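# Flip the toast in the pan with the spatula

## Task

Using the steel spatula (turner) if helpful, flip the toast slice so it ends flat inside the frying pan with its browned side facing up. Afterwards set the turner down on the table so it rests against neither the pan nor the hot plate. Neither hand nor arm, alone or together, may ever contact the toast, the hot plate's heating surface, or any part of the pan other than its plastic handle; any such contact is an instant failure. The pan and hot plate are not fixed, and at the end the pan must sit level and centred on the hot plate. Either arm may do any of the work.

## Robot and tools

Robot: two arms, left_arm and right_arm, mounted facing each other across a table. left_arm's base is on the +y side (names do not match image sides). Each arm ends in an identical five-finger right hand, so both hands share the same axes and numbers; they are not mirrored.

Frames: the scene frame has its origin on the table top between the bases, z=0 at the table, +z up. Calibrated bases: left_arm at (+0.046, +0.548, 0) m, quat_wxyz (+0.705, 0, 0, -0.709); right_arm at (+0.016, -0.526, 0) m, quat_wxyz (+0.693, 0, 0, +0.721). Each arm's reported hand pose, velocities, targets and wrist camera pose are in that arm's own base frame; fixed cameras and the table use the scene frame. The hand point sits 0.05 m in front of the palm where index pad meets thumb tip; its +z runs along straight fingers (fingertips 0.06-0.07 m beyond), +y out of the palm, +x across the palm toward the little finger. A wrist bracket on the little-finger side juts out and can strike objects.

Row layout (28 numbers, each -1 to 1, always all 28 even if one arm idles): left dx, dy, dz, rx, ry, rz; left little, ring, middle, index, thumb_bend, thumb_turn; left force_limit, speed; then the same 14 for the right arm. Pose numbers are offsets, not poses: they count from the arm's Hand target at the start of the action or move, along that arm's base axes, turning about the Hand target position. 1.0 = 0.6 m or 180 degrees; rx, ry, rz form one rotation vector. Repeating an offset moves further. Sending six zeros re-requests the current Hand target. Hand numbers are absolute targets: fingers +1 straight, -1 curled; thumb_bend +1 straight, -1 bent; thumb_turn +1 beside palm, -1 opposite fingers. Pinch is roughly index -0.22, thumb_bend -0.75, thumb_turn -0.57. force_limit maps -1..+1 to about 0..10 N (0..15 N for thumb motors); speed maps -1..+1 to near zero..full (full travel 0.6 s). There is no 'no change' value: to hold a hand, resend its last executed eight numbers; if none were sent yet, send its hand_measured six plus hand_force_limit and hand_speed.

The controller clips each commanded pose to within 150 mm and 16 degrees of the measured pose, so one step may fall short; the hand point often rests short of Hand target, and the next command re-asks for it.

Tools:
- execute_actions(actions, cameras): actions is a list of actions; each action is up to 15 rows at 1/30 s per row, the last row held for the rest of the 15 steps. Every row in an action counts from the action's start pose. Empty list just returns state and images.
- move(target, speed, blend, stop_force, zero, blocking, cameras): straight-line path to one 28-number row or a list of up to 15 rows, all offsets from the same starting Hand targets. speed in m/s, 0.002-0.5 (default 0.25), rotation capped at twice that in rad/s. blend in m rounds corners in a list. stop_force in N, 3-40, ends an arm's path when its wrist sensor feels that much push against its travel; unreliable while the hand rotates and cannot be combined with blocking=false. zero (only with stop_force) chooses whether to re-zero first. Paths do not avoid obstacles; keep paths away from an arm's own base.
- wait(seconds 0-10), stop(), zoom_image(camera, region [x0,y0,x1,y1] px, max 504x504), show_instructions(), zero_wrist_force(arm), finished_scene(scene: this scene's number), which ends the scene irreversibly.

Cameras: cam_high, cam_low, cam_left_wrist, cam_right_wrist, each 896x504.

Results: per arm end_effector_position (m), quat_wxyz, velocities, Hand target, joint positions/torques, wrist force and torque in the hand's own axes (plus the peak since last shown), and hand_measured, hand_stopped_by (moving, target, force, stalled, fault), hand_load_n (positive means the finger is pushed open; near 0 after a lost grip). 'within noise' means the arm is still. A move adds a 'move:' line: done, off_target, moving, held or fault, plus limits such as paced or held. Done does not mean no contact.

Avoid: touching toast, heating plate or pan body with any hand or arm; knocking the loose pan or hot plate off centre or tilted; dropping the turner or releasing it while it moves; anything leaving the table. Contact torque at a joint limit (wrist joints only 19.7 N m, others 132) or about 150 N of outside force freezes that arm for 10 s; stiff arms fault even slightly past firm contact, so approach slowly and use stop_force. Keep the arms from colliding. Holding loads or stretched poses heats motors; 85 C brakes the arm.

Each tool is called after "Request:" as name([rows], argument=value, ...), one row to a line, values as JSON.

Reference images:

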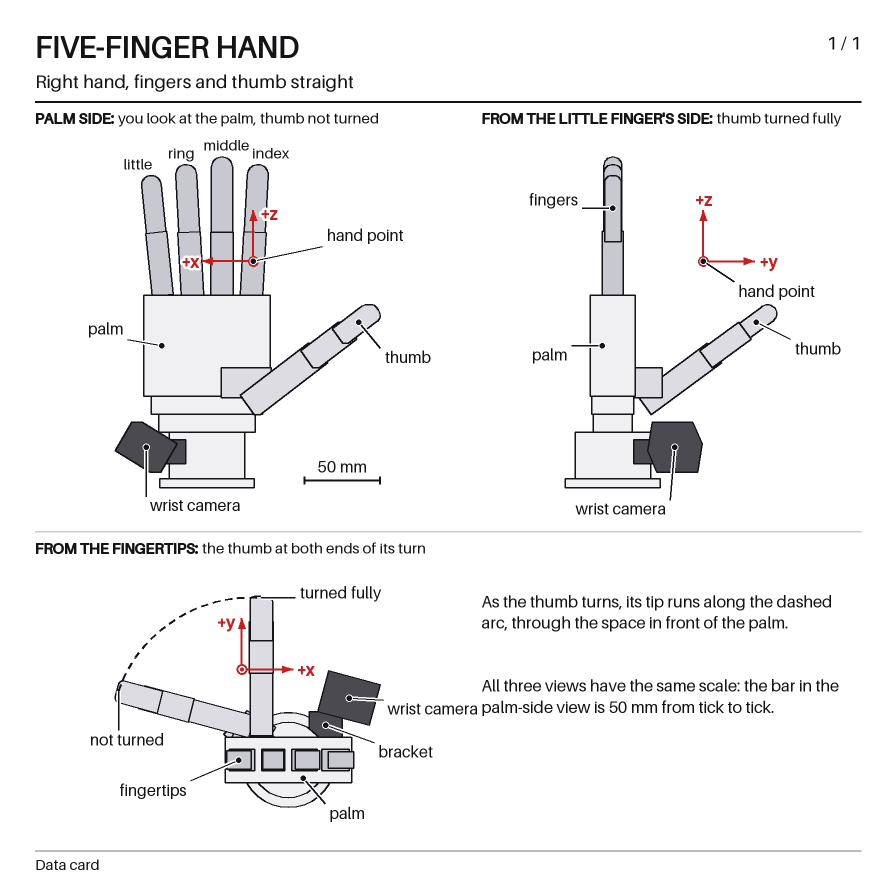

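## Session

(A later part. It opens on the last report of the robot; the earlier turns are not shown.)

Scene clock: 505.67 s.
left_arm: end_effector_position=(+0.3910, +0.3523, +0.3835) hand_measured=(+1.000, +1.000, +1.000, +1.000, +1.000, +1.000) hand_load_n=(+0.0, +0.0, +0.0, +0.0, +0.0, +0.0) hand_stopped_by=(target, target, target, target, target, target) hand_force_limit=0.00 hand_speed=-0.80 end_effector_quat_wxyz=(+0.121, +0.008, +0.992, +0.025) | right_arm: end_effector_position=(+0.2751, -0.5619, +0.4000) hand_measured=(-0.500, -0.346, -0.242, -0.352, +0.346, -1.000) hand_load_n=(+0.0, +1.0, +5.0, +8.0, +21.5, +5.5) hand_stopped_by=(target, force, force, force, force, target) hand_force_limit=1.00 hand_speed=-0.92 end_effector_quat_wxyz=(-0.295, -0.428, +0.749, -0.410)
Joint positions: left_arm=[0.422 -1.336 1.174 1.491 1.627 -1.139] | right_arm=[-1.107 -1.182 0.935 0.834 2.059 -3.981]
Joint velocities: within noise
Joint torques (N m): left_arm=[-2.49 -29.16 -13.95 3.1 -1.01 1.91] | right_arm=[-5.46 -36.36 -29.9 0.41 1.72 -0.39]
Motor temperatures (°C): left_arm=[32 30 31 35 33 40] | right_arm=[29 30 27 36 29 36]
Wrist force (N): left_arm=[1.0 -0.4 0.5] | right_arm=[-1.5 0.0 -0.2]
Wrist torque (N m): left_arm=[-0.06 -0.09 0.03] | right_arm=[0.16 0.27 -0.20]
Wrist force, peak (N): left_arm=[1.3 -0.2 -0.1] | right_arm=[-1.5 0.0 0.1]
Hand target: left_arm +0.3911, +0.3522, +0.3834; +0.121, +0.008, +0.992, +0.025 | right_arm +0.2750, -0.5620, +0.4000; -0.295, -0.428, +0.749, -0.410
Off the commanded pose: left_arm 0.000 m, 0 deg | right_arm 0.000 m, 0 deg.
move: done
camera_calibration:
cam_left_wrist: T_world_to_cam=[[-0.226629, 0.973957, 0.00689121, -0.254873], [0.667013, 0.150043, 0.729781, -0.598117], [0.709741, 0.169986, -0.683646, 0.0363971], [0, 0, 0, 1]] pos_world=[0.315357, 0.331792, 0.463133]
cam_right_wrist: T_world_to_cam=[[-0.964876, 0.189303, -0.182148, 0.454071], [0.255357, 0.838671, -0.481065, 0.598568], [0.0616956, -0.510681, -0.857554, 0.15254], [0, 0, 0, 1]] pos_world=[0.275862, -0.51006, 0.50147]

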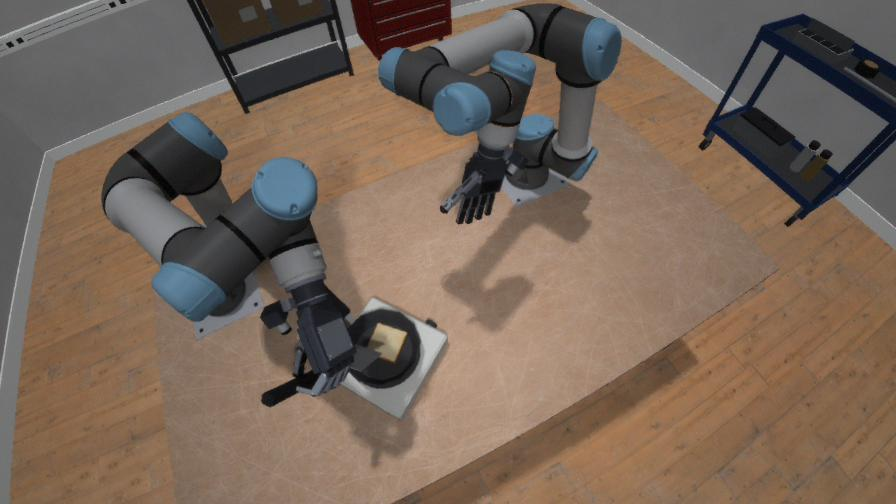

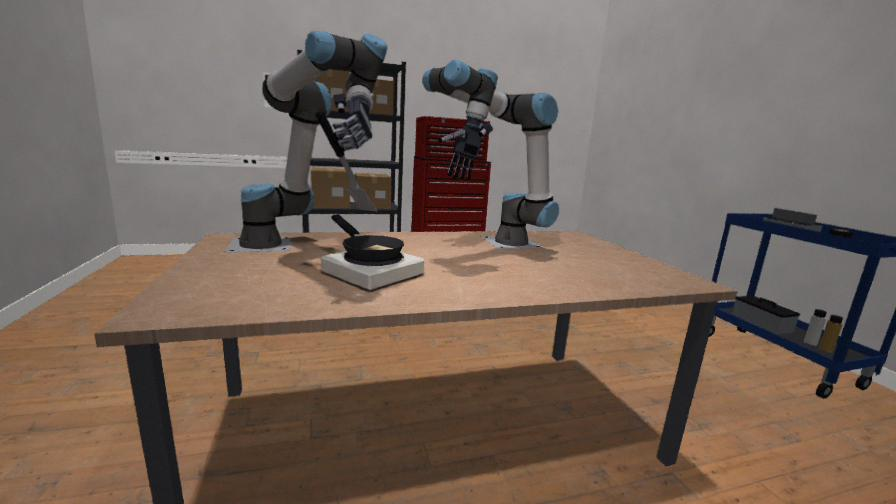

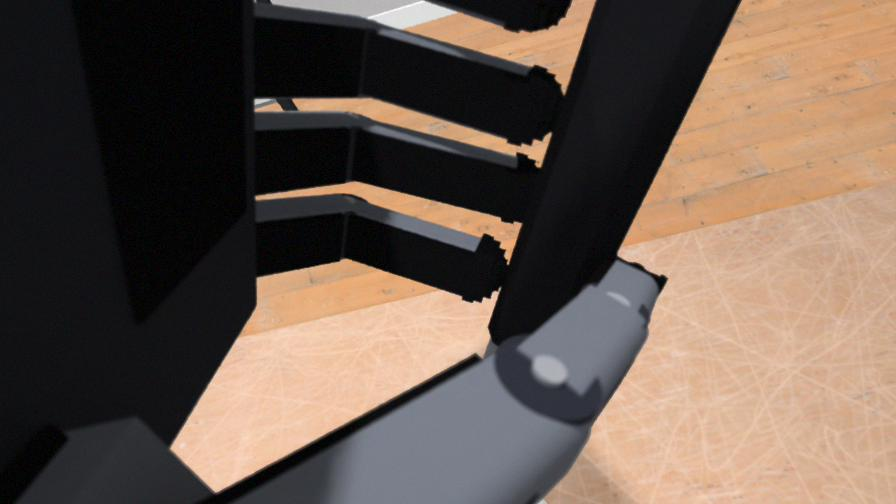

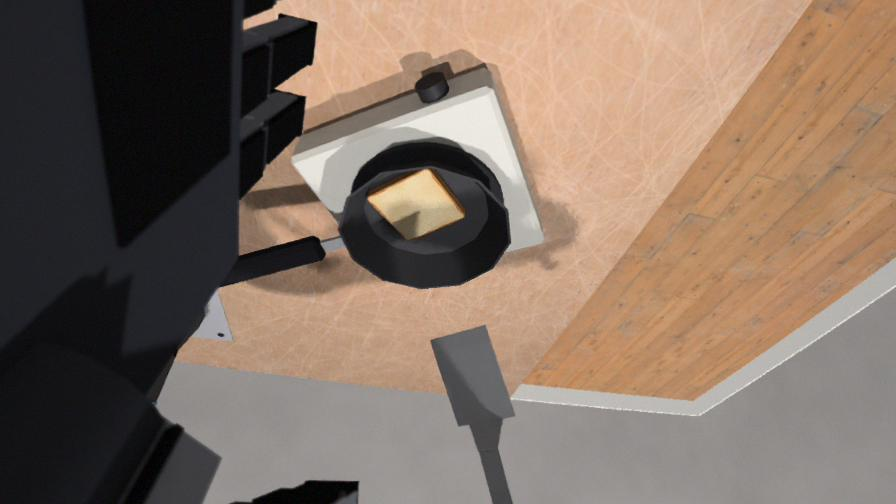

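Request:
move(target=[0,0,0,0,0,0,1,1,1,1,1,1,0,-0.8,0.0222,0.0202,-0.15,0.0057,0.0047,0.0072,-0.5,-0.54,-0.56,-0.56,0.1,-1,1.0,-0.92], speed=0.08, cameras=["cam_right_wrist"])

Request:
zoom_image(camera="cam_right_wrist", region=[330, 150, 530, 350])

Scene clock: 518.27 s.
left_arm: end_effector_position=(+0.3911, +0.3522, +0.3834) hand_measured=(+1.000, +1.000, +1.000, +1.000, +1.000, +1.000) hand_load_n=(+0.0, +0.0, +0.5, +0.0, +0.0, +0.0) hand_stopped_by=(target, target, target, target, target, target) hand_force_limit=0.00 hand_speed=-0.80 end_effector_quat_wxyz=(+0.121, +0.008, +0.992, +0.025) | right_arm: end_effector_position=(+0.2884, -0.5498, +0.3100) hand_measured=(-0.500, -0.346, -0.242, -0.352, +0.346, -1.000) hand_load_n=(+0.0, +1.0, +5.5, +8.0, +21.0, +5.5) hand_stopped_by=(target, force, force, force, force, target) hand_force_limit=1.00 hand_speed=-0.92 end_effector_quat_wxyz=(-0.292, -0.442, +0.746, -0.404)
Joint positions: left_arm=[0.422 -1.336 1.174 1.491 1.627 -1.139] | right_arm=[-1.076 -1.207 1.199 0.618 2.069 -3.98]
Joint velocities: within noise
Joint torques (N m): left_arm=[-11.06 -28.86 -15.64 0.95 -1.04 2.32] | right_arm=[-7.68 -39.66 -29.79 2.13 0.05 -1.14]
Motor temperatures (°C): left_arm=[32 30 31 35 33 40] | right_arm=[29 30 27 36 29 36]
Wrist force (N): left_arm=[1.3 -0.4 0.1] | right_arm=[-1.3 0.0 0.0]
Wrist torque (N m): left_arm=[-0.04 -0.14 0.05] | right_arm=[0.13 0.23 -0.16]
Wrist force, peak (N): left_arm=[1.3 -0.5 0.4] | right_arm=[-2.2 0.5 0.2]
Hand target: left_arm +0.3911, +0.3522, +0.3834; +0.121, +0.008, +0.992, +0.025 | right_arm +0.2883, -0.5499, +0.3100; -0.292, -0.442, +0.746, -0.404
Off the commanded pose: left_arm 0.000 m, 0 deg | right_arm 0.000 m, 0 deg.
move: done
camera_calibration:
cam_right_wrist: T_world_to_cam=[[-0.971523, 0.17054, -0.164498, 0.434379], [0.229184, 0.852581, -0.469661, 0.553385], [0.0601517, -0.493986, -0.867387, 0.0934156], [0, 0, 0, 1]] pos_world=[0.289563, -0.499739, 0.412385]
Images, in order (width x height): cam_right_wrist 896x504.

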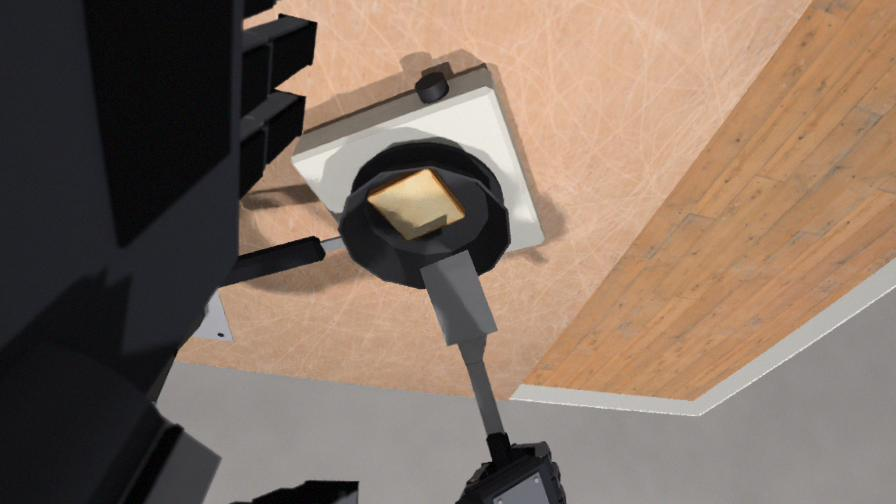

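Scaled by 2.520 from the camera's 896x504 image, which has a finer 1280x720 frame.

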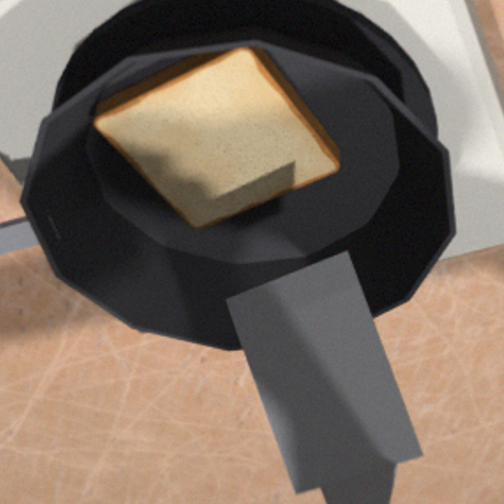

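Request:
move(target=[0,0,0,0,0,0,1,1,1,1,1,1,0,-0.8,-0.0074,-0.0067,-0.0745,0.0112,-0.0123,0,-0.5,-0.54,-0.56,-0.56,0.1,-1,1.0,-0.92], speed=0.05, cameras=["cam_right_wrist"])

Request:
zoom_image(camera="cam_right_wrist", region=[330, 150, 530, 350])

Request:
move(target=[0,0,0,0,0,0,1,1,1,1,1,1,0,-0.8,0,0,-0.035,0,0,0,-0.5,-0.54,-0.56,-0.56,0.1,-1,1.0,-0.92], speed=0.01, stop_force=3, cameras=["cam_right_wrist","cam_low"])

Request:
zoom_image(camera="cam_right_wrist", region=[330, 150, 530, 350])

Scene clock: 523.40 s.
left_arm: end_effector_position=(+0.3911, +0.3522, +0.3834) hand_measured=(+1.000, +1.000, +1.000, +1.000, +1.000, +1.000) hand_load_n=(+0.0, -0.5, +0.0, +0.0, +0.0, +0.0) hand_stopped_by=(target, target, target, target, target, target) hand_force_limit=0.00 hand_speed=-0.80 end_effector_quat_wxyz=(+0.121, +0.008, +0.992, +0.025) | right_arm: end_effector_position=(+0.2838, -0.5540, +0.2651) hand_measured=(-0.500, -0.346, -0.242, -0.352, +0.346, -1.000) hand_load_n=(+0.0, +1.0, +5.5, +8.5, +21.0, +5.5) hand_stopped_by=(target, force, force, force, force, target) hand_force_limit=1.00 hand_speed=-0.92 end_effector_quat_wxyz=(-0.270, -0.439, +0.758, -0.399) end_effector_velocity=(-0.001, +0.001, +0.003) end_effector_angular_velocity=(-0.002, +0.003, +0.000)
Joint positions: left_arm=[0.422 -1.336 1.174 1.491 1.627 -1.139] | right_arm=[-1.106 -1.199 1.284 0.55 2.015 -3.954]
Joint velocities: left_arm=[within noise] | right_arm=[0.001 -0.002 -0.004 0.005 0.003 -0.003]
Joint torques (N m): left_arm=[-11.12 -29.88 -18.25 1.16 -1.2 1.92] | right_arm=[8.82 -48.75 -36.11 2.89 1.73 -1.16]
Motor temperatures (°C): left_arm=[32 30 31 35 33 40] | right_arm=[29 30 27 36 29 36]
Wrist force (N): left_arm=[0.7 -0.3 0.4] | right_arm=[-1.3 0.0 0.2]
Wrist torque (N m): left_arm=[-0.04 -0.05 0.01] | right_arm=[0.10 0.23 -0.20]
Wrist force, peak (N): left_arm=[1.3 -0.5 0.4] | right_arm=[-1.6 0.3 0.7]
Hand target: left_arm +0.3911, +0.3522, +0.3834; +0.121, +0.008, +0.992, +0.025 | right_arm +0.2839, -0.5539, +0.2653; -0.270, -0.439, +0.758, -0.399
Off the commanded pose: left_arm 0.000 m, 0 deg | right_arm 0.000 m, 0 deg.
move: done
camera_calibration:
cam_right_wrist: T_world_to_cam=[[-0.964484, 0.177121, -0.195956, 0.433275], [0.246847, 0.868418, -0.43002, 0.530115], [0.0940064, -0.463119, -0.881297, 0.0638717], [0, 0, 0, 1]] pos_world=[0.281025, -0.507523, 0.369153]
Images, in order (width x height): cam_right_wrist 896x504.

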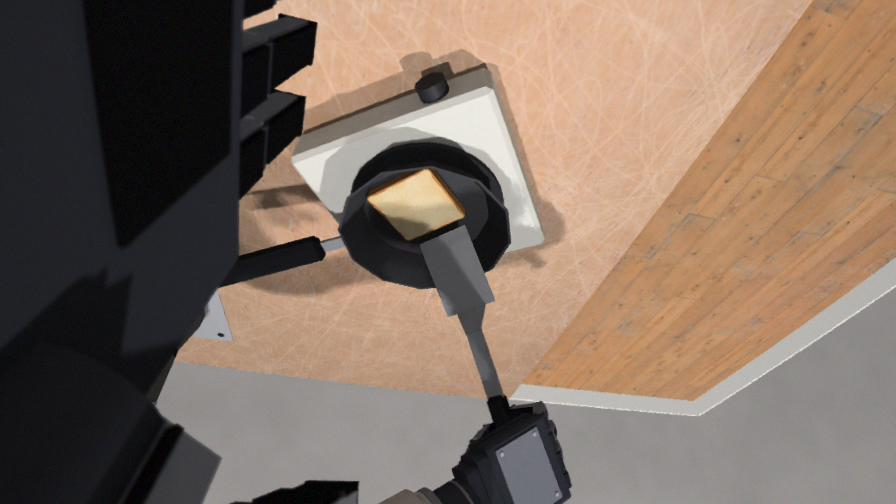

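Scaled by 2.520 from the camera's 896x504 image, which has a finer 1280x720 frame.

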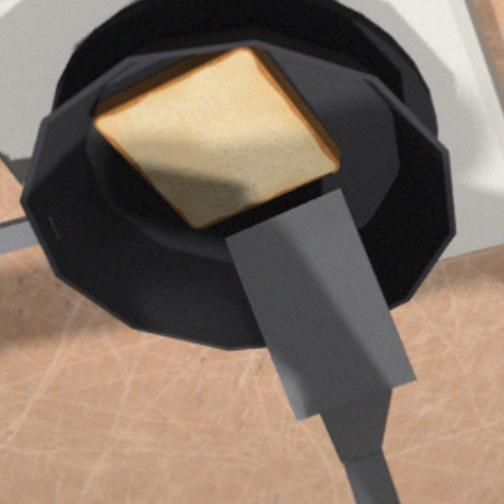

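Scene clock: 526.53 s.
left_arm: end_effector_position=(+0.3911, +0.3522, +0.3834) hand_measured=(+1.000, +1.000, +1.000, +1.000, +1.000, +1.000) hand_load_n=(+0.0, +0.0, +0.0, +0.0, -0.5, +0.0) hand_stopped_by=(target, target, target, target, target, target) hand_force_limit=0.00 hand_speed=-0.80 end_effector_quat_wxyz=(+0.121, +0.008, +0.992, +0.025) | right_arm: end_effector_position=(+0.2839, -0.5539, +0.2443) hand_measured=(-0.500, -0.346, -0.242, -0.352, +0.346, -1.000) hand_load_n=(+0.0, +3.5, +5.5, +6.5, +21.0, +4.5) hand_stopped_by=(target, force, force, force, force, target) hand_force_limit=1.00 hand_speed=-0.92 end_effector_quat_wxyz=(-0.270, -0.439, +0.758, -0.399)
Joint positions: left_arm=[0.422 -1.336 1.174 1.491 1.627 -1.139] | right_arm=[-1.106 -1.193 1.329 0.499 2.015 -3.954]
Joint velocities: within noise
Joint torques (N m): left_arm=[-9.82 -31.73 -19.47 1.06 -1.09 1.62] | right_arm=[7.8 -45.5 -34.89 2.59 1.2 -1.18]
Motor temperatures (°C): left_arm=[32 30 31 35 33 40] | right_arm=[29 30 27 36 29 36]
Wrist force (N): left_arm=[1.2 -0.2 0.4] | right_arm=[-1.4 -0.4 0.0]
Wrist torque (N m): left_arm=[-0.03 -0.13 0.05] | right_arm=[0.04 0.20 -0.18]
Wrist force, peak (N): left_arm=[1.3 -0.4 0.4] | right_arm=[-1.5 0.1 0.3]
Hand target: left_arm +0.3911, +0.3522, +0.3834; +0.121, +0.008, +0.992, +0.025 | right_arm +0.2839, -0.5539, +0.2443; -0.270, -0.439, +0.758, -0.399
Off the commanded pose: left_arm 0.000 m, 0 deg | right_arm 0.000 m, 0 deg.
move: done
camera_calibration:
cam_right_wrist: T_world_to_cam=[[-0.964557, 0.176942, -0.195759, 0.429095], [0.246602, 0.868441, -0.430113, 0.521174], [0.0939, -0.463143, -0.881295, 0.045533], [0, 0, 0, 1]] pos_world=[0.281088, -0.507446, 0.348291]
Images, in order (width x height): cam_low 896x504, cam_right_wrist 896x504.

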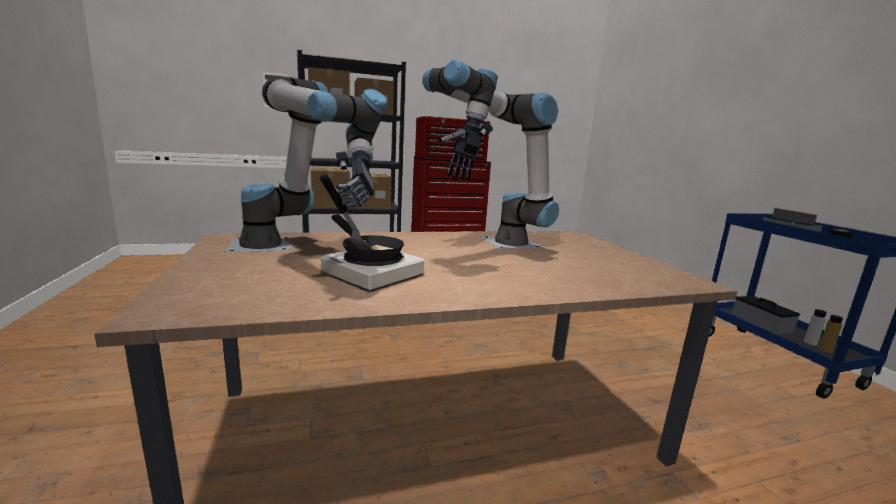

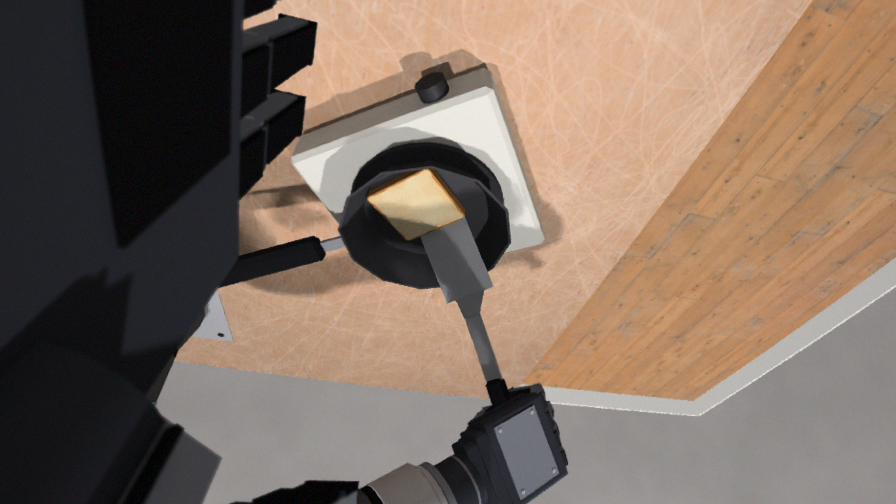

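Scaled by 2.520 from the camera's 896x504 image, which has a finer 1280x720 frame.

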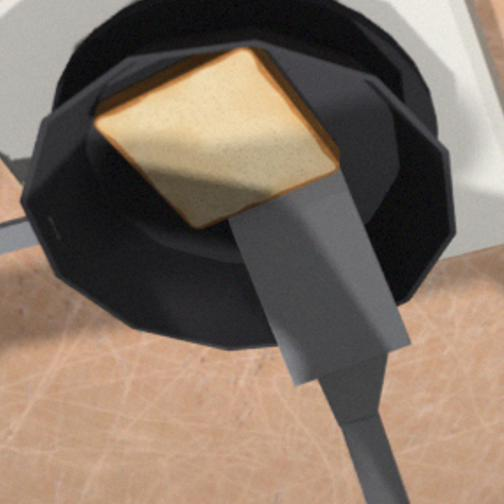

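Request:
move(target=[0,0,0,0,0,0,1,1,1,1,1,1,0,-0.8,0.0034,-0.0037,0.0067,0,0,0,-0.5,-0.54,-0.56,-0.56,0.1,-1,1.0,-0.92], speed=0.02, cameras=[])

Request:
move(target=[0,0,0,0,0,0,1,1,1,1,1,1,0,-0.8,0.037,0.0336,0,0,0,0,-0.5,-0.54,-0.56,-0.56,0.1,-1,1.0,-0.92], speed=0.02, stop_force=8, cameras=["cam_right_wrist"])

Request:
zoom_image(camera="cam_right_wrist", region=[330, 130, 530, 330])

Scene clock: 529.80 s.
left_arm: end_effector_position=(+0.3911, +0.3522, +0.3834) hand_measured=(+1.000, +1.000, +1.000, +1.000, +1.000, +1.000) hand_load_n=(+0.0, -0.5, +0.0, +0.0, +0.0, +0.0) hand_stopped_by=(target, target, target, target, target, target) hand_force_limit=0.00 hand_speed=-0.80 end_effector_quat_wxyz=(+0.121, +0.008, +0.992, +0.025) | right_arm: end_effector_position=(+0.2860, -0.5561, +0.2484) hand_measured=(-0.500, -0.346, -0.242, -0.352, +0.346, -1.000) hand_load_n=(+0.0, +1.0, +5.5, +8.0, +21.0, +5.5) hand_stopped_by=(target, force, force, force, force, target) hand_force_limit=1.00 hand_speed=-0.92 end_effector_quat_wxyz=(-0.270, -0.439, +0.758, -0.399)
Joint positions: left_arm=[0.422 -1.336 1.174 1.491 1.627 -1.139] | right_arm=[-1.104 -1.186 1.31 0.513 2.016 -3.953]
Joint velocities: within noise
Joint torques (N m): left_arm=[-10.2 -32.53 -18.93 1.1 -1.17 1.38] | right_arm=[6.66 -44.71 -17.95 -0.23 1.81 1.87]
Motor temperatures (°C): left_arm=[32 30 31 35 33 40] | right_arm=[29 30 27 36 29 36]
Wrist force (N): left_arm=[1.1 -0.1 0.2] | right_arm=[-1.0 0.0 0.2]
Wrist torque (N m): left_arm=[0.00 -0.12 0.05] | right_arm=[0.10 0.19 -0.18]
Wrist force, peak (N): left_arm=[1.2 -0.3 0.6] | right_arm=[-1.6 -0.1 0.1]
Hand target: left_arm +0.3911, +0.3522, +0.3834; +0.121, +0.008, +0.992, +0.025 | right_arm +0.2859, -0.5561, +0.2483; -0.270, -0.439, +0.758, -0.399
Off the commanded pose: left_arm 0.000 m, 0 deg | right_arm 0.000 m, 0 deg.
move: done
No camera images: "cameras" was empty.

Scene clock: 532.33 s.
left_arm: end_effector_position=(+0.3911, +0.3522, +0.3834) hand_measured=(+1.000, +1.000, +1.000, +1.000, +1.000, +1.000) hand_load_n=(+0.0, +0.0, +0.0, +0.0, -0.5, +0.0) hand_stopped_by=(target, target, target, target, target, target) hand_force_limit=0.00 hand_speed=-0.80 end_effector_quat_wxyz=(+0.121, +0.008, +0.992, +0.025) | right_arm: end_effector_position=(+0.3081, -0.5360, +0.2483) hand_measured=(-0.500, -0.346, -0.242, -0.352, +0.346, -1.000) hand_load_n=(+0.5, +1.5, +5.0, +7.0, +19.0, +6.0) hand_stopped_by=(target, force, force, force, force, target) hand_force_limit=1.00 hand_speed=-0.92 end_effector_quat_wxyz=(-0.270, -0.439, +0.758, -0.399)
Joint positions: left_arm=[0.422 -1.336 1.174 1.491 1.627 -1.139] | right_arm=[-1.045 -1.181 1.305 0.53 2.064 -3.913]
Joint velocities: within noise
Joint torques (N m): left_arm=[-10.44 -35.02 -21.33 1.35 -1.16 1.09] | right_arm=[-8.3 -46.08 -23.56 -1.57 -0.66 -1.39]
Motor temperatures (°C): left_arm=[32 30 31 35 33 40] | right_arm=[29 30 27 36 29 36]
Wrist force (N): left_arm=[1.1 -0.4 0.5] | right_arm=[-1.4 0.2 0.6]
Wrist torque (N m): left_arm=[-0.06 -0.12 0.03] | right_arm=[0.13 0.24 -0.19]
Wrist force, peak (N): left_arm=[1.3 -0.3 0.6] | right_arm=[-1.7 0.0 0.8]
Hand target: left_arm +0.3911, +0.3522, +0.3834; +0.121, +0.008, +0.992, +0.025 | right_arm +0.3081, -0.5359, +0.2483; -0.270, -0.439, +0.758, -0.399
Off the commanded pose: left_arm 0.000 m, 0 deg | right_arm 0.000 m, 0 deg.
move: done
camera_calibration:
cam_right_wrist: T_world_to_cam=[[-0.964553, 0.176929, -0.19579, 0.450101], [0.246608, 0.868428, -0.430137, 0.501358], [0.093926, -0.463173, -0.881277, 0.0550891], [0, 0, 0, 1]] pos_world=[0.305333, -0.489514, 0.352327]
Images, in order (width x height): cam_right_wrist 896x504.

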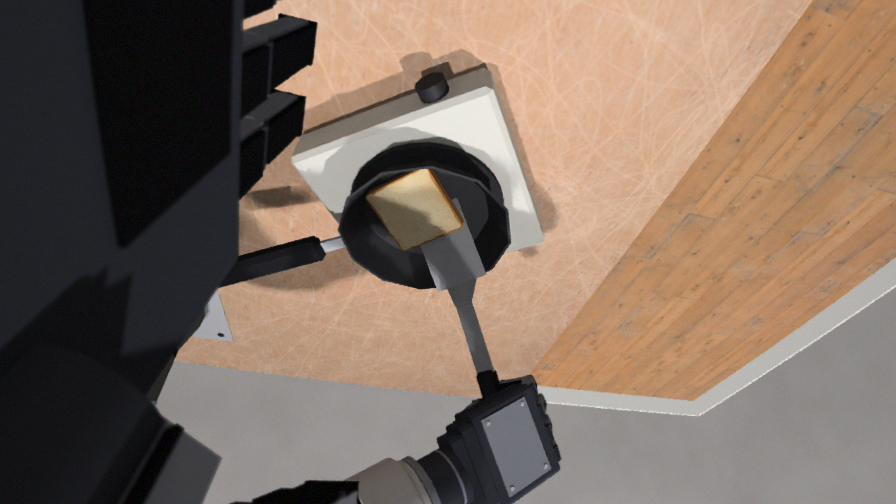

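Scaled by 2.520 from the camera's 896x504 image, which has a finer 1280x720 frame.

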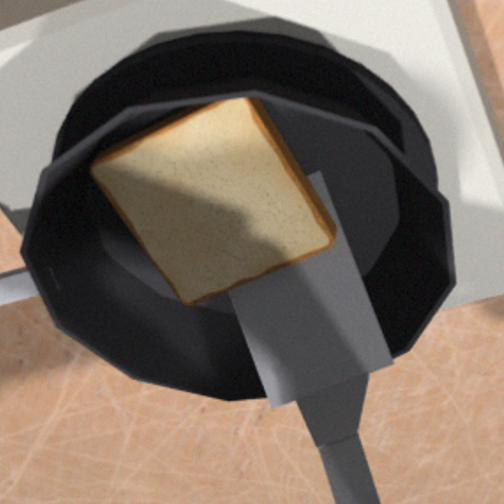

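Request:
move(target=[0,0,0,0,0,0,1,1,1,1,1,1,0,-0.8,-0.0144,-0.0131,-0.0373,0.0347,-0.0383,0,-0.5,-0.54,-0.56,-0.56,0.1,-1,1.0,-0.92], speed=0.03, stop_force=12, cameras=["cam_right_wrist"])

Request:
zoom_image(camera="cam_right_wrist", region=[330, 130, 530, 330])

Scene clock: 551.97 s.
left_arm: end_effector_position=(+0.3911, +0.3522, +0.3834) hand_measured=(+1.000, +1.000, +1.000, +1.000, +1.000, +1.000) hand_load_n=(+0.0, +0.0, -0.5, +0.0, +0.0, +0.0) hand_stopped_by=(target, target, target, target, target, target) hand_force_limit=0.00 hand_speed=-0.80 end_effector_quat_wxyz=(+0.121, +0.008, +0.992, +0.025) | right_arm: end_effector_position=(+0.2995, -0.5438, +0.2259) hand_measured=(-0.500, -0.346, -0.242, -0.352, +0.346, -1.000) hand_load_n=(+0.0, +2.0, +4.5, +6.5, +19.5, +5.5) hand_stopped_by=(target, force, force, force, force, target) hand_force_limit=1.00 hand_speed=-0.92 end_effector_quat_wxyz=(-0.199, -0.429, +0.794, -0.383)
Joint positions: left_arm=[0.422 -1.336 1.174 1.491 1.627 -1.139] | right_arm=[-1.129 -1.168 1.295 0.597 1.899 -3.839]
Joint velocities: within noise
Joint torques (N m): left_arm=[-10.5 -36.63 -23.84 0.96 -1.15 0.54] | right_arm=[9.02 -47.44 -26.71 -1.34 1.71 -1.1]
Motor temperatures (°C): left_arm=[32 30 31 35 33 40] | right_arm=[28 30 27 36 29 36]
Wrist force (N): left_arm=[0.7 -0.4 0.3] | right_arm=[-0.5 0.0 0.1]
Wrist torque (N m): left_arm=[-0.06 -0.05 0.00] | right_arm=[0.09 0.18 -0.15]
Wrist force, peak (N): left_arm=[1.3 -0.4 0.4] | right_arm=[-1.8 0.2 0.7]
Hand target: left_arm +0.3911, +0.3522, +0.3834; +0.121, +0.008, +0.992, +0.025 | right_arm +0.2995, -0.5438, +0.2259; -0.199, -0.429, +0.794, -0.383
Off the commanded pose: left_arm 0.000 m, 0 deg | right_arm 0.000 m, 0 deg.
move: done
camera_calibration:
cam_right_wrist: T_world_to_cam=[[-0.935291, 0.203441, -0.289556, 0.465611], [0.290669, 0.908351, -0.300682, 0.479953], [0.201847, -0.36539, -0.908707, 0.0595873], [0, 0, 0, 1]] pos_world=[0.283947, -0.508918, 0.333281]
Images, in order (width x height): cam_right_wrist 896x504.

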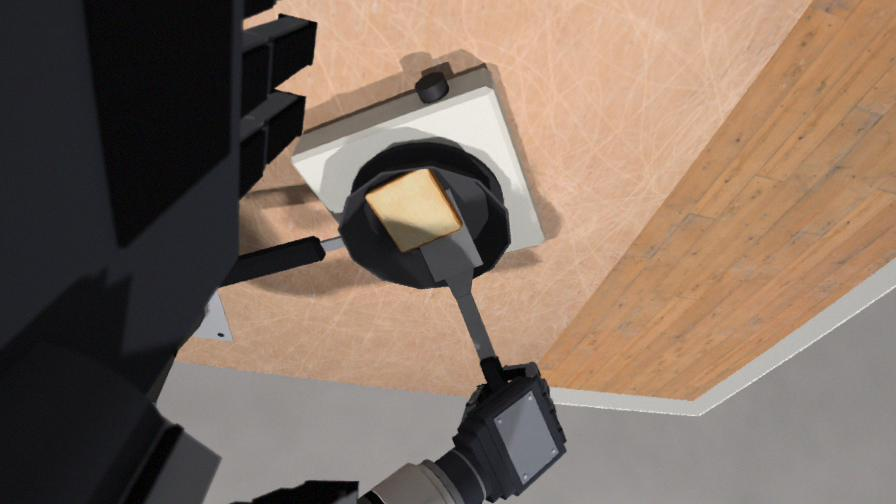

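Scaled by 2.520 from the camera's 896x504 image, which has a finer 1280x720 frame.

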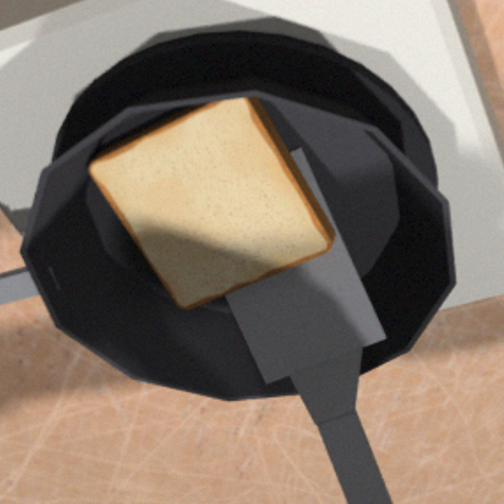

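Request:
move(target=[0,0,0,0,0,0,1,1,1,1,1,1,0,-0.8,-0.002,-0.0018,-0.0375,0.0299,-0.0329,0,-0.5,-0.54,-0.56,-0.56,0.1,-1,1.0,-0.92], speed=0.03, stop_force=12, cameras=["cam_right_wrist"])

Request:
zoom_image(camera="cam_right_wrist", region=[330, 130, 530, 330])

Scene clock: 557.27 s.
left_arm: end_effector_position=(+0.3911, +0.3522, +0.3834) hand_measured=(+1.000, +1.000, +1.000, +1.000, +1.000, +1.000) hand_load_n=(+0.0, +0.0, +0.0, +0.0, +0.0, +0.0) hand_stopped_by=(target, target, target, target, target, target) hand_force_limit=0.00 hand_speed=-0.80 end_effector_quat_wxyz=(+0.121, +0.008, +0.992, +0.025) | right_arm: end_effector_position=(+0.2983, -0.5449, +0.2034) hand_measured=(-0.500, -0.346, -0.242, -0.352, +0.346, -1.000) hand_load_n=(+0.0, +2.5, +4.5, +6.0, +19.5, +5.5) hand_stopped_by=(target, force, force, force, force, target) hand_force_limit=1.00 hand_speed=-0.92 end_effector_quat_wxyz=(-0.138, -0.417, +0.820, -0.367)
Joint positions: left_arm=[0.422 -1.336 1.174 1.491 1.627 -1.139] | right_arm=[-1.19 -1.149 1.296 0.637 1.764 -3.782]
Joint velocities: within noise
Joint torques (N m): left_arm=[-10.65 -35.6 -26.25 1.12 -1.21 0.14] | right_arm=[8.72 -51.09 -21.99 -1.21 -0.24 -1.14]
Motor temperatures (°C): left_arm=[32 30 31 35 33 39] | right_arm=[28 30 27 36 29 36]
Wrist force (N): left_arm=[0.9 -0.3 0.1] | right_arm=[0.1 -0.1 -0.3]
Wrist torque (N m): left_arm=[-0.02 -0.09 0.03] | right_arm=[0.12 0.11 -0.04]
Wrist force, peak (N): left_arm=[1.4 -0.5 0.4] | right_arm=[-0.7 -0.1 0.4]
Hand target: left_arm +0.3911, +0.3522, +0.3834; +0.121, +0.008, +0.992, +0.025 | right_arm +0.2983, -0.5449, +0.2034; -0.138, -0.417, +0.820, -0.367
Off the commanded pose: left_arm 0.000 m, 0 deg | right_arm 0.000 m, 0 deg.
move: done
camera_calibration:
cam_right_wrist: T_world_to_cam=[[-0.901466, 0.234209, -0.364013, 0.479998], [0.315697, 0.931097, -0.182739, 0.455441], [0.296132, -0.279651, -0.913292, 0.0585067], [0, 0, 0, 1]] pos_world=[0.271594, -0.520118, 0.311386]
Images, in order (width x height): cam_right_wrist 896x504.

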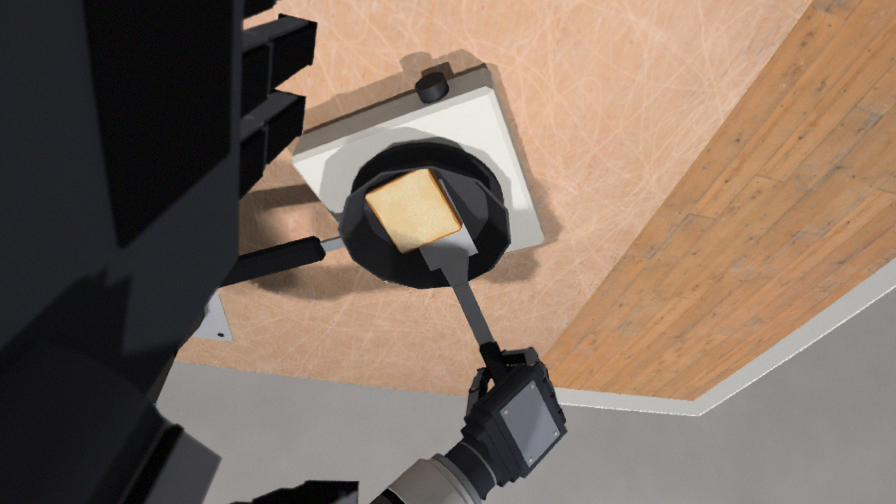

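Scaled by 2.520 from the camera's 896x504 image, which has a finer 1280x720 frame.

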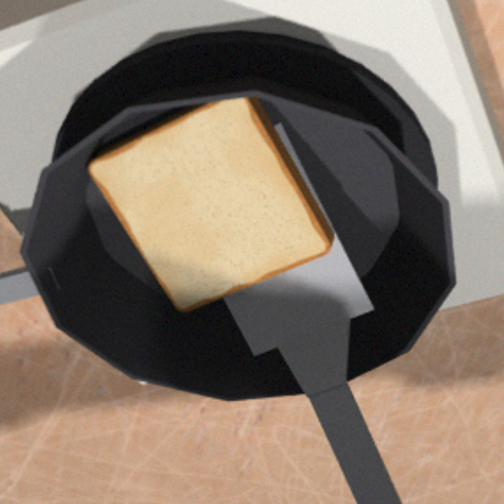

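Request:
move(target=[0,0,0,0,0,0,1,1,1,1,1,1,0,-0.8,0.0078,0.0071,-0.0257,0.0187,-0.0206,0.0111,-0.5,-0.54,-0.56,-0.56,0.1,-1,1.0,-0.92], speed=0.03, stop_force=12, cameras=["cam_right_wrist"])

Request:
zoom_image(camera="cam_right_wrist", region=[330, 130, 530, 330])

Scene clock: 562.73 s.
left_arm: end_effector_position=(+0.3911, +0.3522, +0.3834) hand_measured=(+1.000, +1.000, +1.000, +1.000, +1.000, +1.000) hand_load_n=(+0.0, +0.0, +0.0, +0.0, +0.0, +0.0) hand_stopped_by=(target, target, target, target, target, target) hand_force_limit=0.00 hand_speed=-0.80 end_effector_quat_wxyz=(+0.121, +0.008, +0.992, +0.025) | right_arm: end_effector_position=(+0.3030, -0.5406, +0.1880) hand_measured=(-0.500, -0.346, -0.242, -0.352, +0.346, -1.000) hand_load_n=(+0.0, +3.5, +5.0, +5.0, +19.5, +5.0) hand_stopped_by=(target, force, force, force, force, target) hand_force_limit=1.00 hand_speed=-0.92 end_effector_quat_wxyz=(-0.092, -0.423, +0.827, -0.358)
Joint positions: left_arm=[0.422 -1.336 1.174 1.491 1.627 -1.139] | right_arm=[-1.223 -1.143 1.313 0.647 1.658 -3.774]
Joint velocities: within noise
Joint torques (N m): left_arm=[-9.79 -36.28 -28.21 0.93 -1.26 -0.14] | right_arm=[9.09 -49 -33.72 -0.78 -0.66 -1]
Motor temperatures (°C): left_arm=[32 30 31 35 33 39] | right_arm=[28 30 27 36 29 36]
Wrist force (N): left_arm=[1.0 -0.2 0.2] | right_arm=[0.1 -0.1 -0.1]
Wrist torque (N m): left_arm=[-0.01 -0.10 0.04] | right_arm=[0.14 0.05 0.00]
Wrist force, peak (N): left_arm=[1.4 -0.3 0.5] | right_arm=[0.5 -0.4 -0.3]
Hand target: left_arm +0.3911, +0.3522, +0.3834; +0.121, +0.008, +0.992, +0.025 | right_arm +0.3030, -0.5406, +0.1880; -0.092, -0.423, +0.827, -0.358
Off the commanded pose: left_arm 0.000 m, 0 deg | right_arm 0.000 m, 0 deg.
move: done
camera_calibration:
cam_right_wrist: T_world_to_cam=[[-0.884479, 0.225756, -0.408327, 0.476223], [0.292284, 0.950243, -0.107746, 0.450525], [0.363685, -0.214646, -0.906455, 0.0576268], [0, 0, 0, 1]] pos_world=[0.26857, -0.523249, 0.295233]
Images, in order (width x height): cam_right_wrist 896x504.

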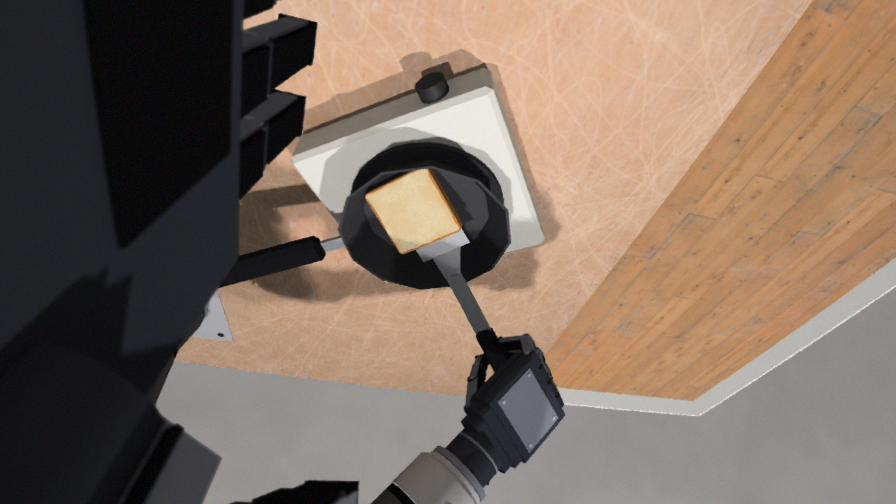

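Scaled by 2.520 from the camera's 896x504 image, which has a finer 1280x720 frame.

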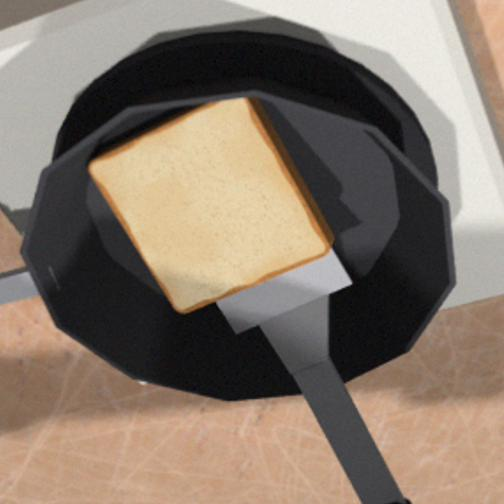

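Request:
move(target=[0,0,0,0,0,0,1,1,1,1,1,1,0,-0.8,0.0068,0.0110,-0.0183,0.0155,-0.0159,0.0056,-0.5,-0.54,-0.56,-0.56,0.1,-1,1.0,-0.92], speed=0.03, stop_force=12, cameras=["cam_right_wrist"])

Request:
zoom_image(camera="cam_right_wrist", region=[330, 130, 530, 330])

Scene clock: 567.33 s.
left_arm: end_effector_position=(+0.3911, +0.3522, +0.3834) hand_measured=(+1.000, +1.000, +1.000, +1.000, +1.000, +1.000) hand_load_n=(+0.0, +0.0, +0.0, +0.0, +0.0, +0.0) hand_stopped_by=(target, target, target, target, target, target) hand_force_limit=0.00 hand_speed=-0.80 end_effector_quat_wxyz=(+0.121, +0.008, +0.992, +0.025) | right_arm: end_effector_position=(+0.3071, -0.5340, +0.1770) hand_measured=(-0.500, -0.346, -0.242, -0.352, +0.346, -1.000) hand_load_n=(+0.0, +1.5, +4.5, +7.0, +19.5, +5.5) hand_stopped_by=(target, force, force, force, force, target) hand_force_limit=1.00 hand_speed=-0.92 end_effector_quat_wxyz=(-0.058, -0.423, +0.834, -0.349)
Joint positions: left_arm=[0.422 -1.336 1.174 1.491 1.627 -1.139] | right_arm=[-1.245 -1.138 1.327 0.658 1.585 -3.761]
Joint velocities: within noise
Joint torques (N m): left_arm=[-9.8 -36.2 -29.63 1.17 -1.2 -0.47] | right_arm=[9.64 -47.59 -32.37 -0.62 0.78 -1]
Motor temperatures (°C): left_arm=[32 30 31 35 33 39] | right_arm=[28 30 27 36 29 36]
Wrist force (N): left_arm=[1.1 -0.1 0.2] | right_arm=[1.5 0.0 -0.1]
Wrist torque (N m): left_arm=[0.00 -0.11 0.04] | right_arm=[0.13 0.06 -0.03]
Wrist force, peak (N): left_arm=[1.3 -0.6 0.4] | right_arm=[2.2 0.0 -0.3]
Hand target: left_arm +0.3911, +0.3522, +0.3834; +0.121, +0.008, +0.992, +0.025 | right_arm +0.3071, -0.5340, +0.1770; -0.058, -0.423, +0.834, -0.349
Off the commanded pose: left_arm 0.000 m, 0 deg | right_arm 0.000 m, 0 deg.
move: done
camera_calibration:
cam_right_wrist: T_world_to_cam=[[-0.867274, 0.231008, -0.440989, 0.477169], [0.279332, 0.959045, -0.0469634, 0.439797], [0.41208, -0.163913, -0.896283, 0.0580378], [0, 0, 0, 1]] pos_world=[0.26707, -0.522502, 0.283099]
Images, in order (width x height): cam_right_wrist 896x504.

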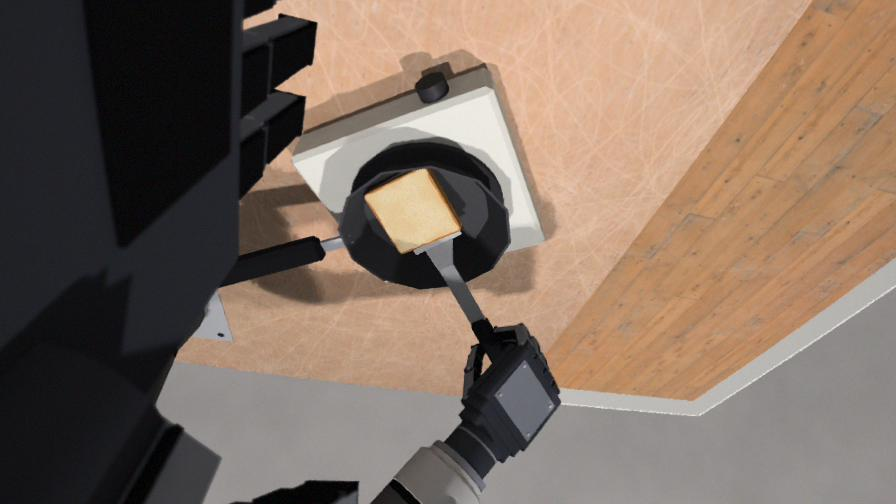

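Scaled by 2.520 from the camera's 896x504 image, which has a finer 1280x720 frame.

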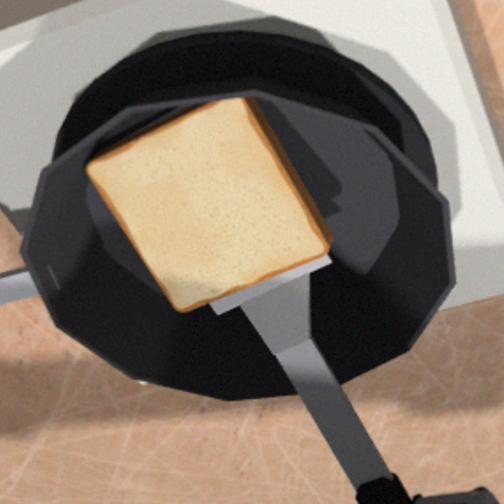

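Request:
move(target=[0,0,0,0,0,0,1,1,1,1,1,1,0,-0.8,0.0095,0.0096,0.0507,-0.0355,0.0352,0,-0.5,-0.54,-0.56,-0.56,0.1,-1,1.0,-0.92], speed=0.03, cameras=["cam_right_wrist"])

Request:
zoom_image(camera="cam_right_wrist", region=[330, 130, 530, 330])

Scene clock: 573.07 s.
left_arm: end_effector_position=(+0.3911, +0.3522, +0.3834) hand_measured=(+1.000, +1.000, +1.000, +1.000, +1.000, +1.000) hand_load_n=(+0.0, +0.0, +0.0, +0.0, +0.0, -0.5) hand_stopped_by=(target, target, target, target, target, target) hand_force_limit=0.00 hand_speed=-0.80 end_effector_quat_wxyz=(+0.121, +0.008, +0.992, +0.025) | right_arm: end_effector_position=(+0.3128, -0.5283, +0.2076) hand_measured=(-0.500, -0.346, -0.242, -0.352, +0.346, -1.000) hand_load_n=(+0.0, +3.0, +4.5, +4.5, +17.0, +6.5) hand_stopped_by=(target, force, force, force, force, target) hand_force_limit=1.00 hand_speed=-0.92 end_effector_quat_wxyz=(-0.128, -0.438, +0.809, -0.371) end_effector_velocity=(+0.000, +0.000, -0.001) end_effector_angular_velocity=(+0.003, -0.003, +0.001)
Joint positions: left_arm=[0.422 -1.336 1.174 1.491 1.627 -1.139] | right_arm=[-1.163 -1.175 1.322 0.632 1.745 -3.8]
Joint velocities: left_arm=[within noise] | right_arm=[-0.002 0.001 0 0.001 -0.005 0]
Joint torques (N m): left_arm=[-9.64 -36.8 -31.86 1.21 -1.14 -0.98] | right_arm=[-7.47 -41.43 -33.23 0.01 -0.88 0.17]
Motor temperatures (°C): left_arm=[32 30 31 35 33 39] | right_arm=[28 30 27 36 29 36]
Wrist force (N): left_arm=[1.1 -0.3 0.5] | right_arm=[-0.6 -0.2 0.0]
Wrist torque (N m): left_arm=[-0.05 -0.12 0.03] | right_arm=[0.06 0.13 -0.09]
Wrist force, peak (N): left_arm=[1.4 -0.4 0.5] | right_arm=[2.0 0.9 -1.3]
Hand target: left_arm +0.3911, +0.3522, +0.3834; +0.121, +0.008, +0.992, +0.025 | right_arm +0.3128, -0.5283, +0.2074; -0.128, -0.438, +0.809, -0.371
Off the commanded pose: left_arm 0.000 m, 0 deg | right_arm 0.000 m, 0 deg.
move: done
camera_calibration:
cam_right_wrist: T_world_to_cam=[[-0.912065, 0.185678, -0.365596, 0.468702], [0.266382, 0.946135, -0.184034, 0.45977], [0.311733, -0.265239, -0.912399, 0.0651837], [0, 0, 0, 1]] pos_world=[0.284692, -0.504743, 0.315442]
Images, in order (width x height): cam_right_wrist 896x504.

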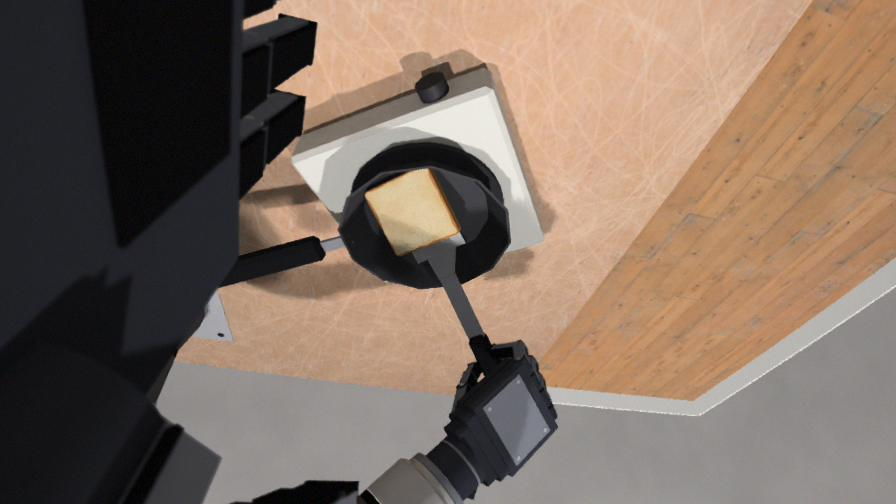

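Scaled by 2.520 from the camera's 896x504 image, which has a finer 1280x720 frame.

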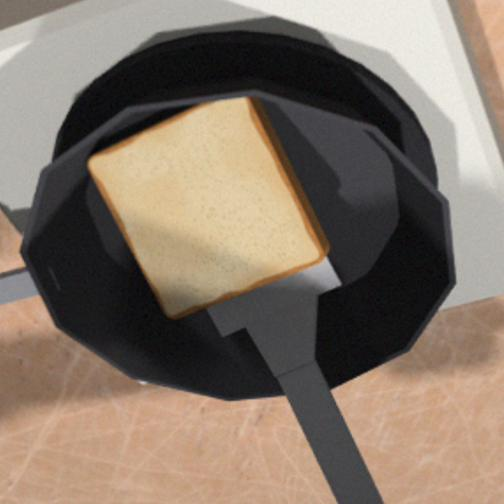

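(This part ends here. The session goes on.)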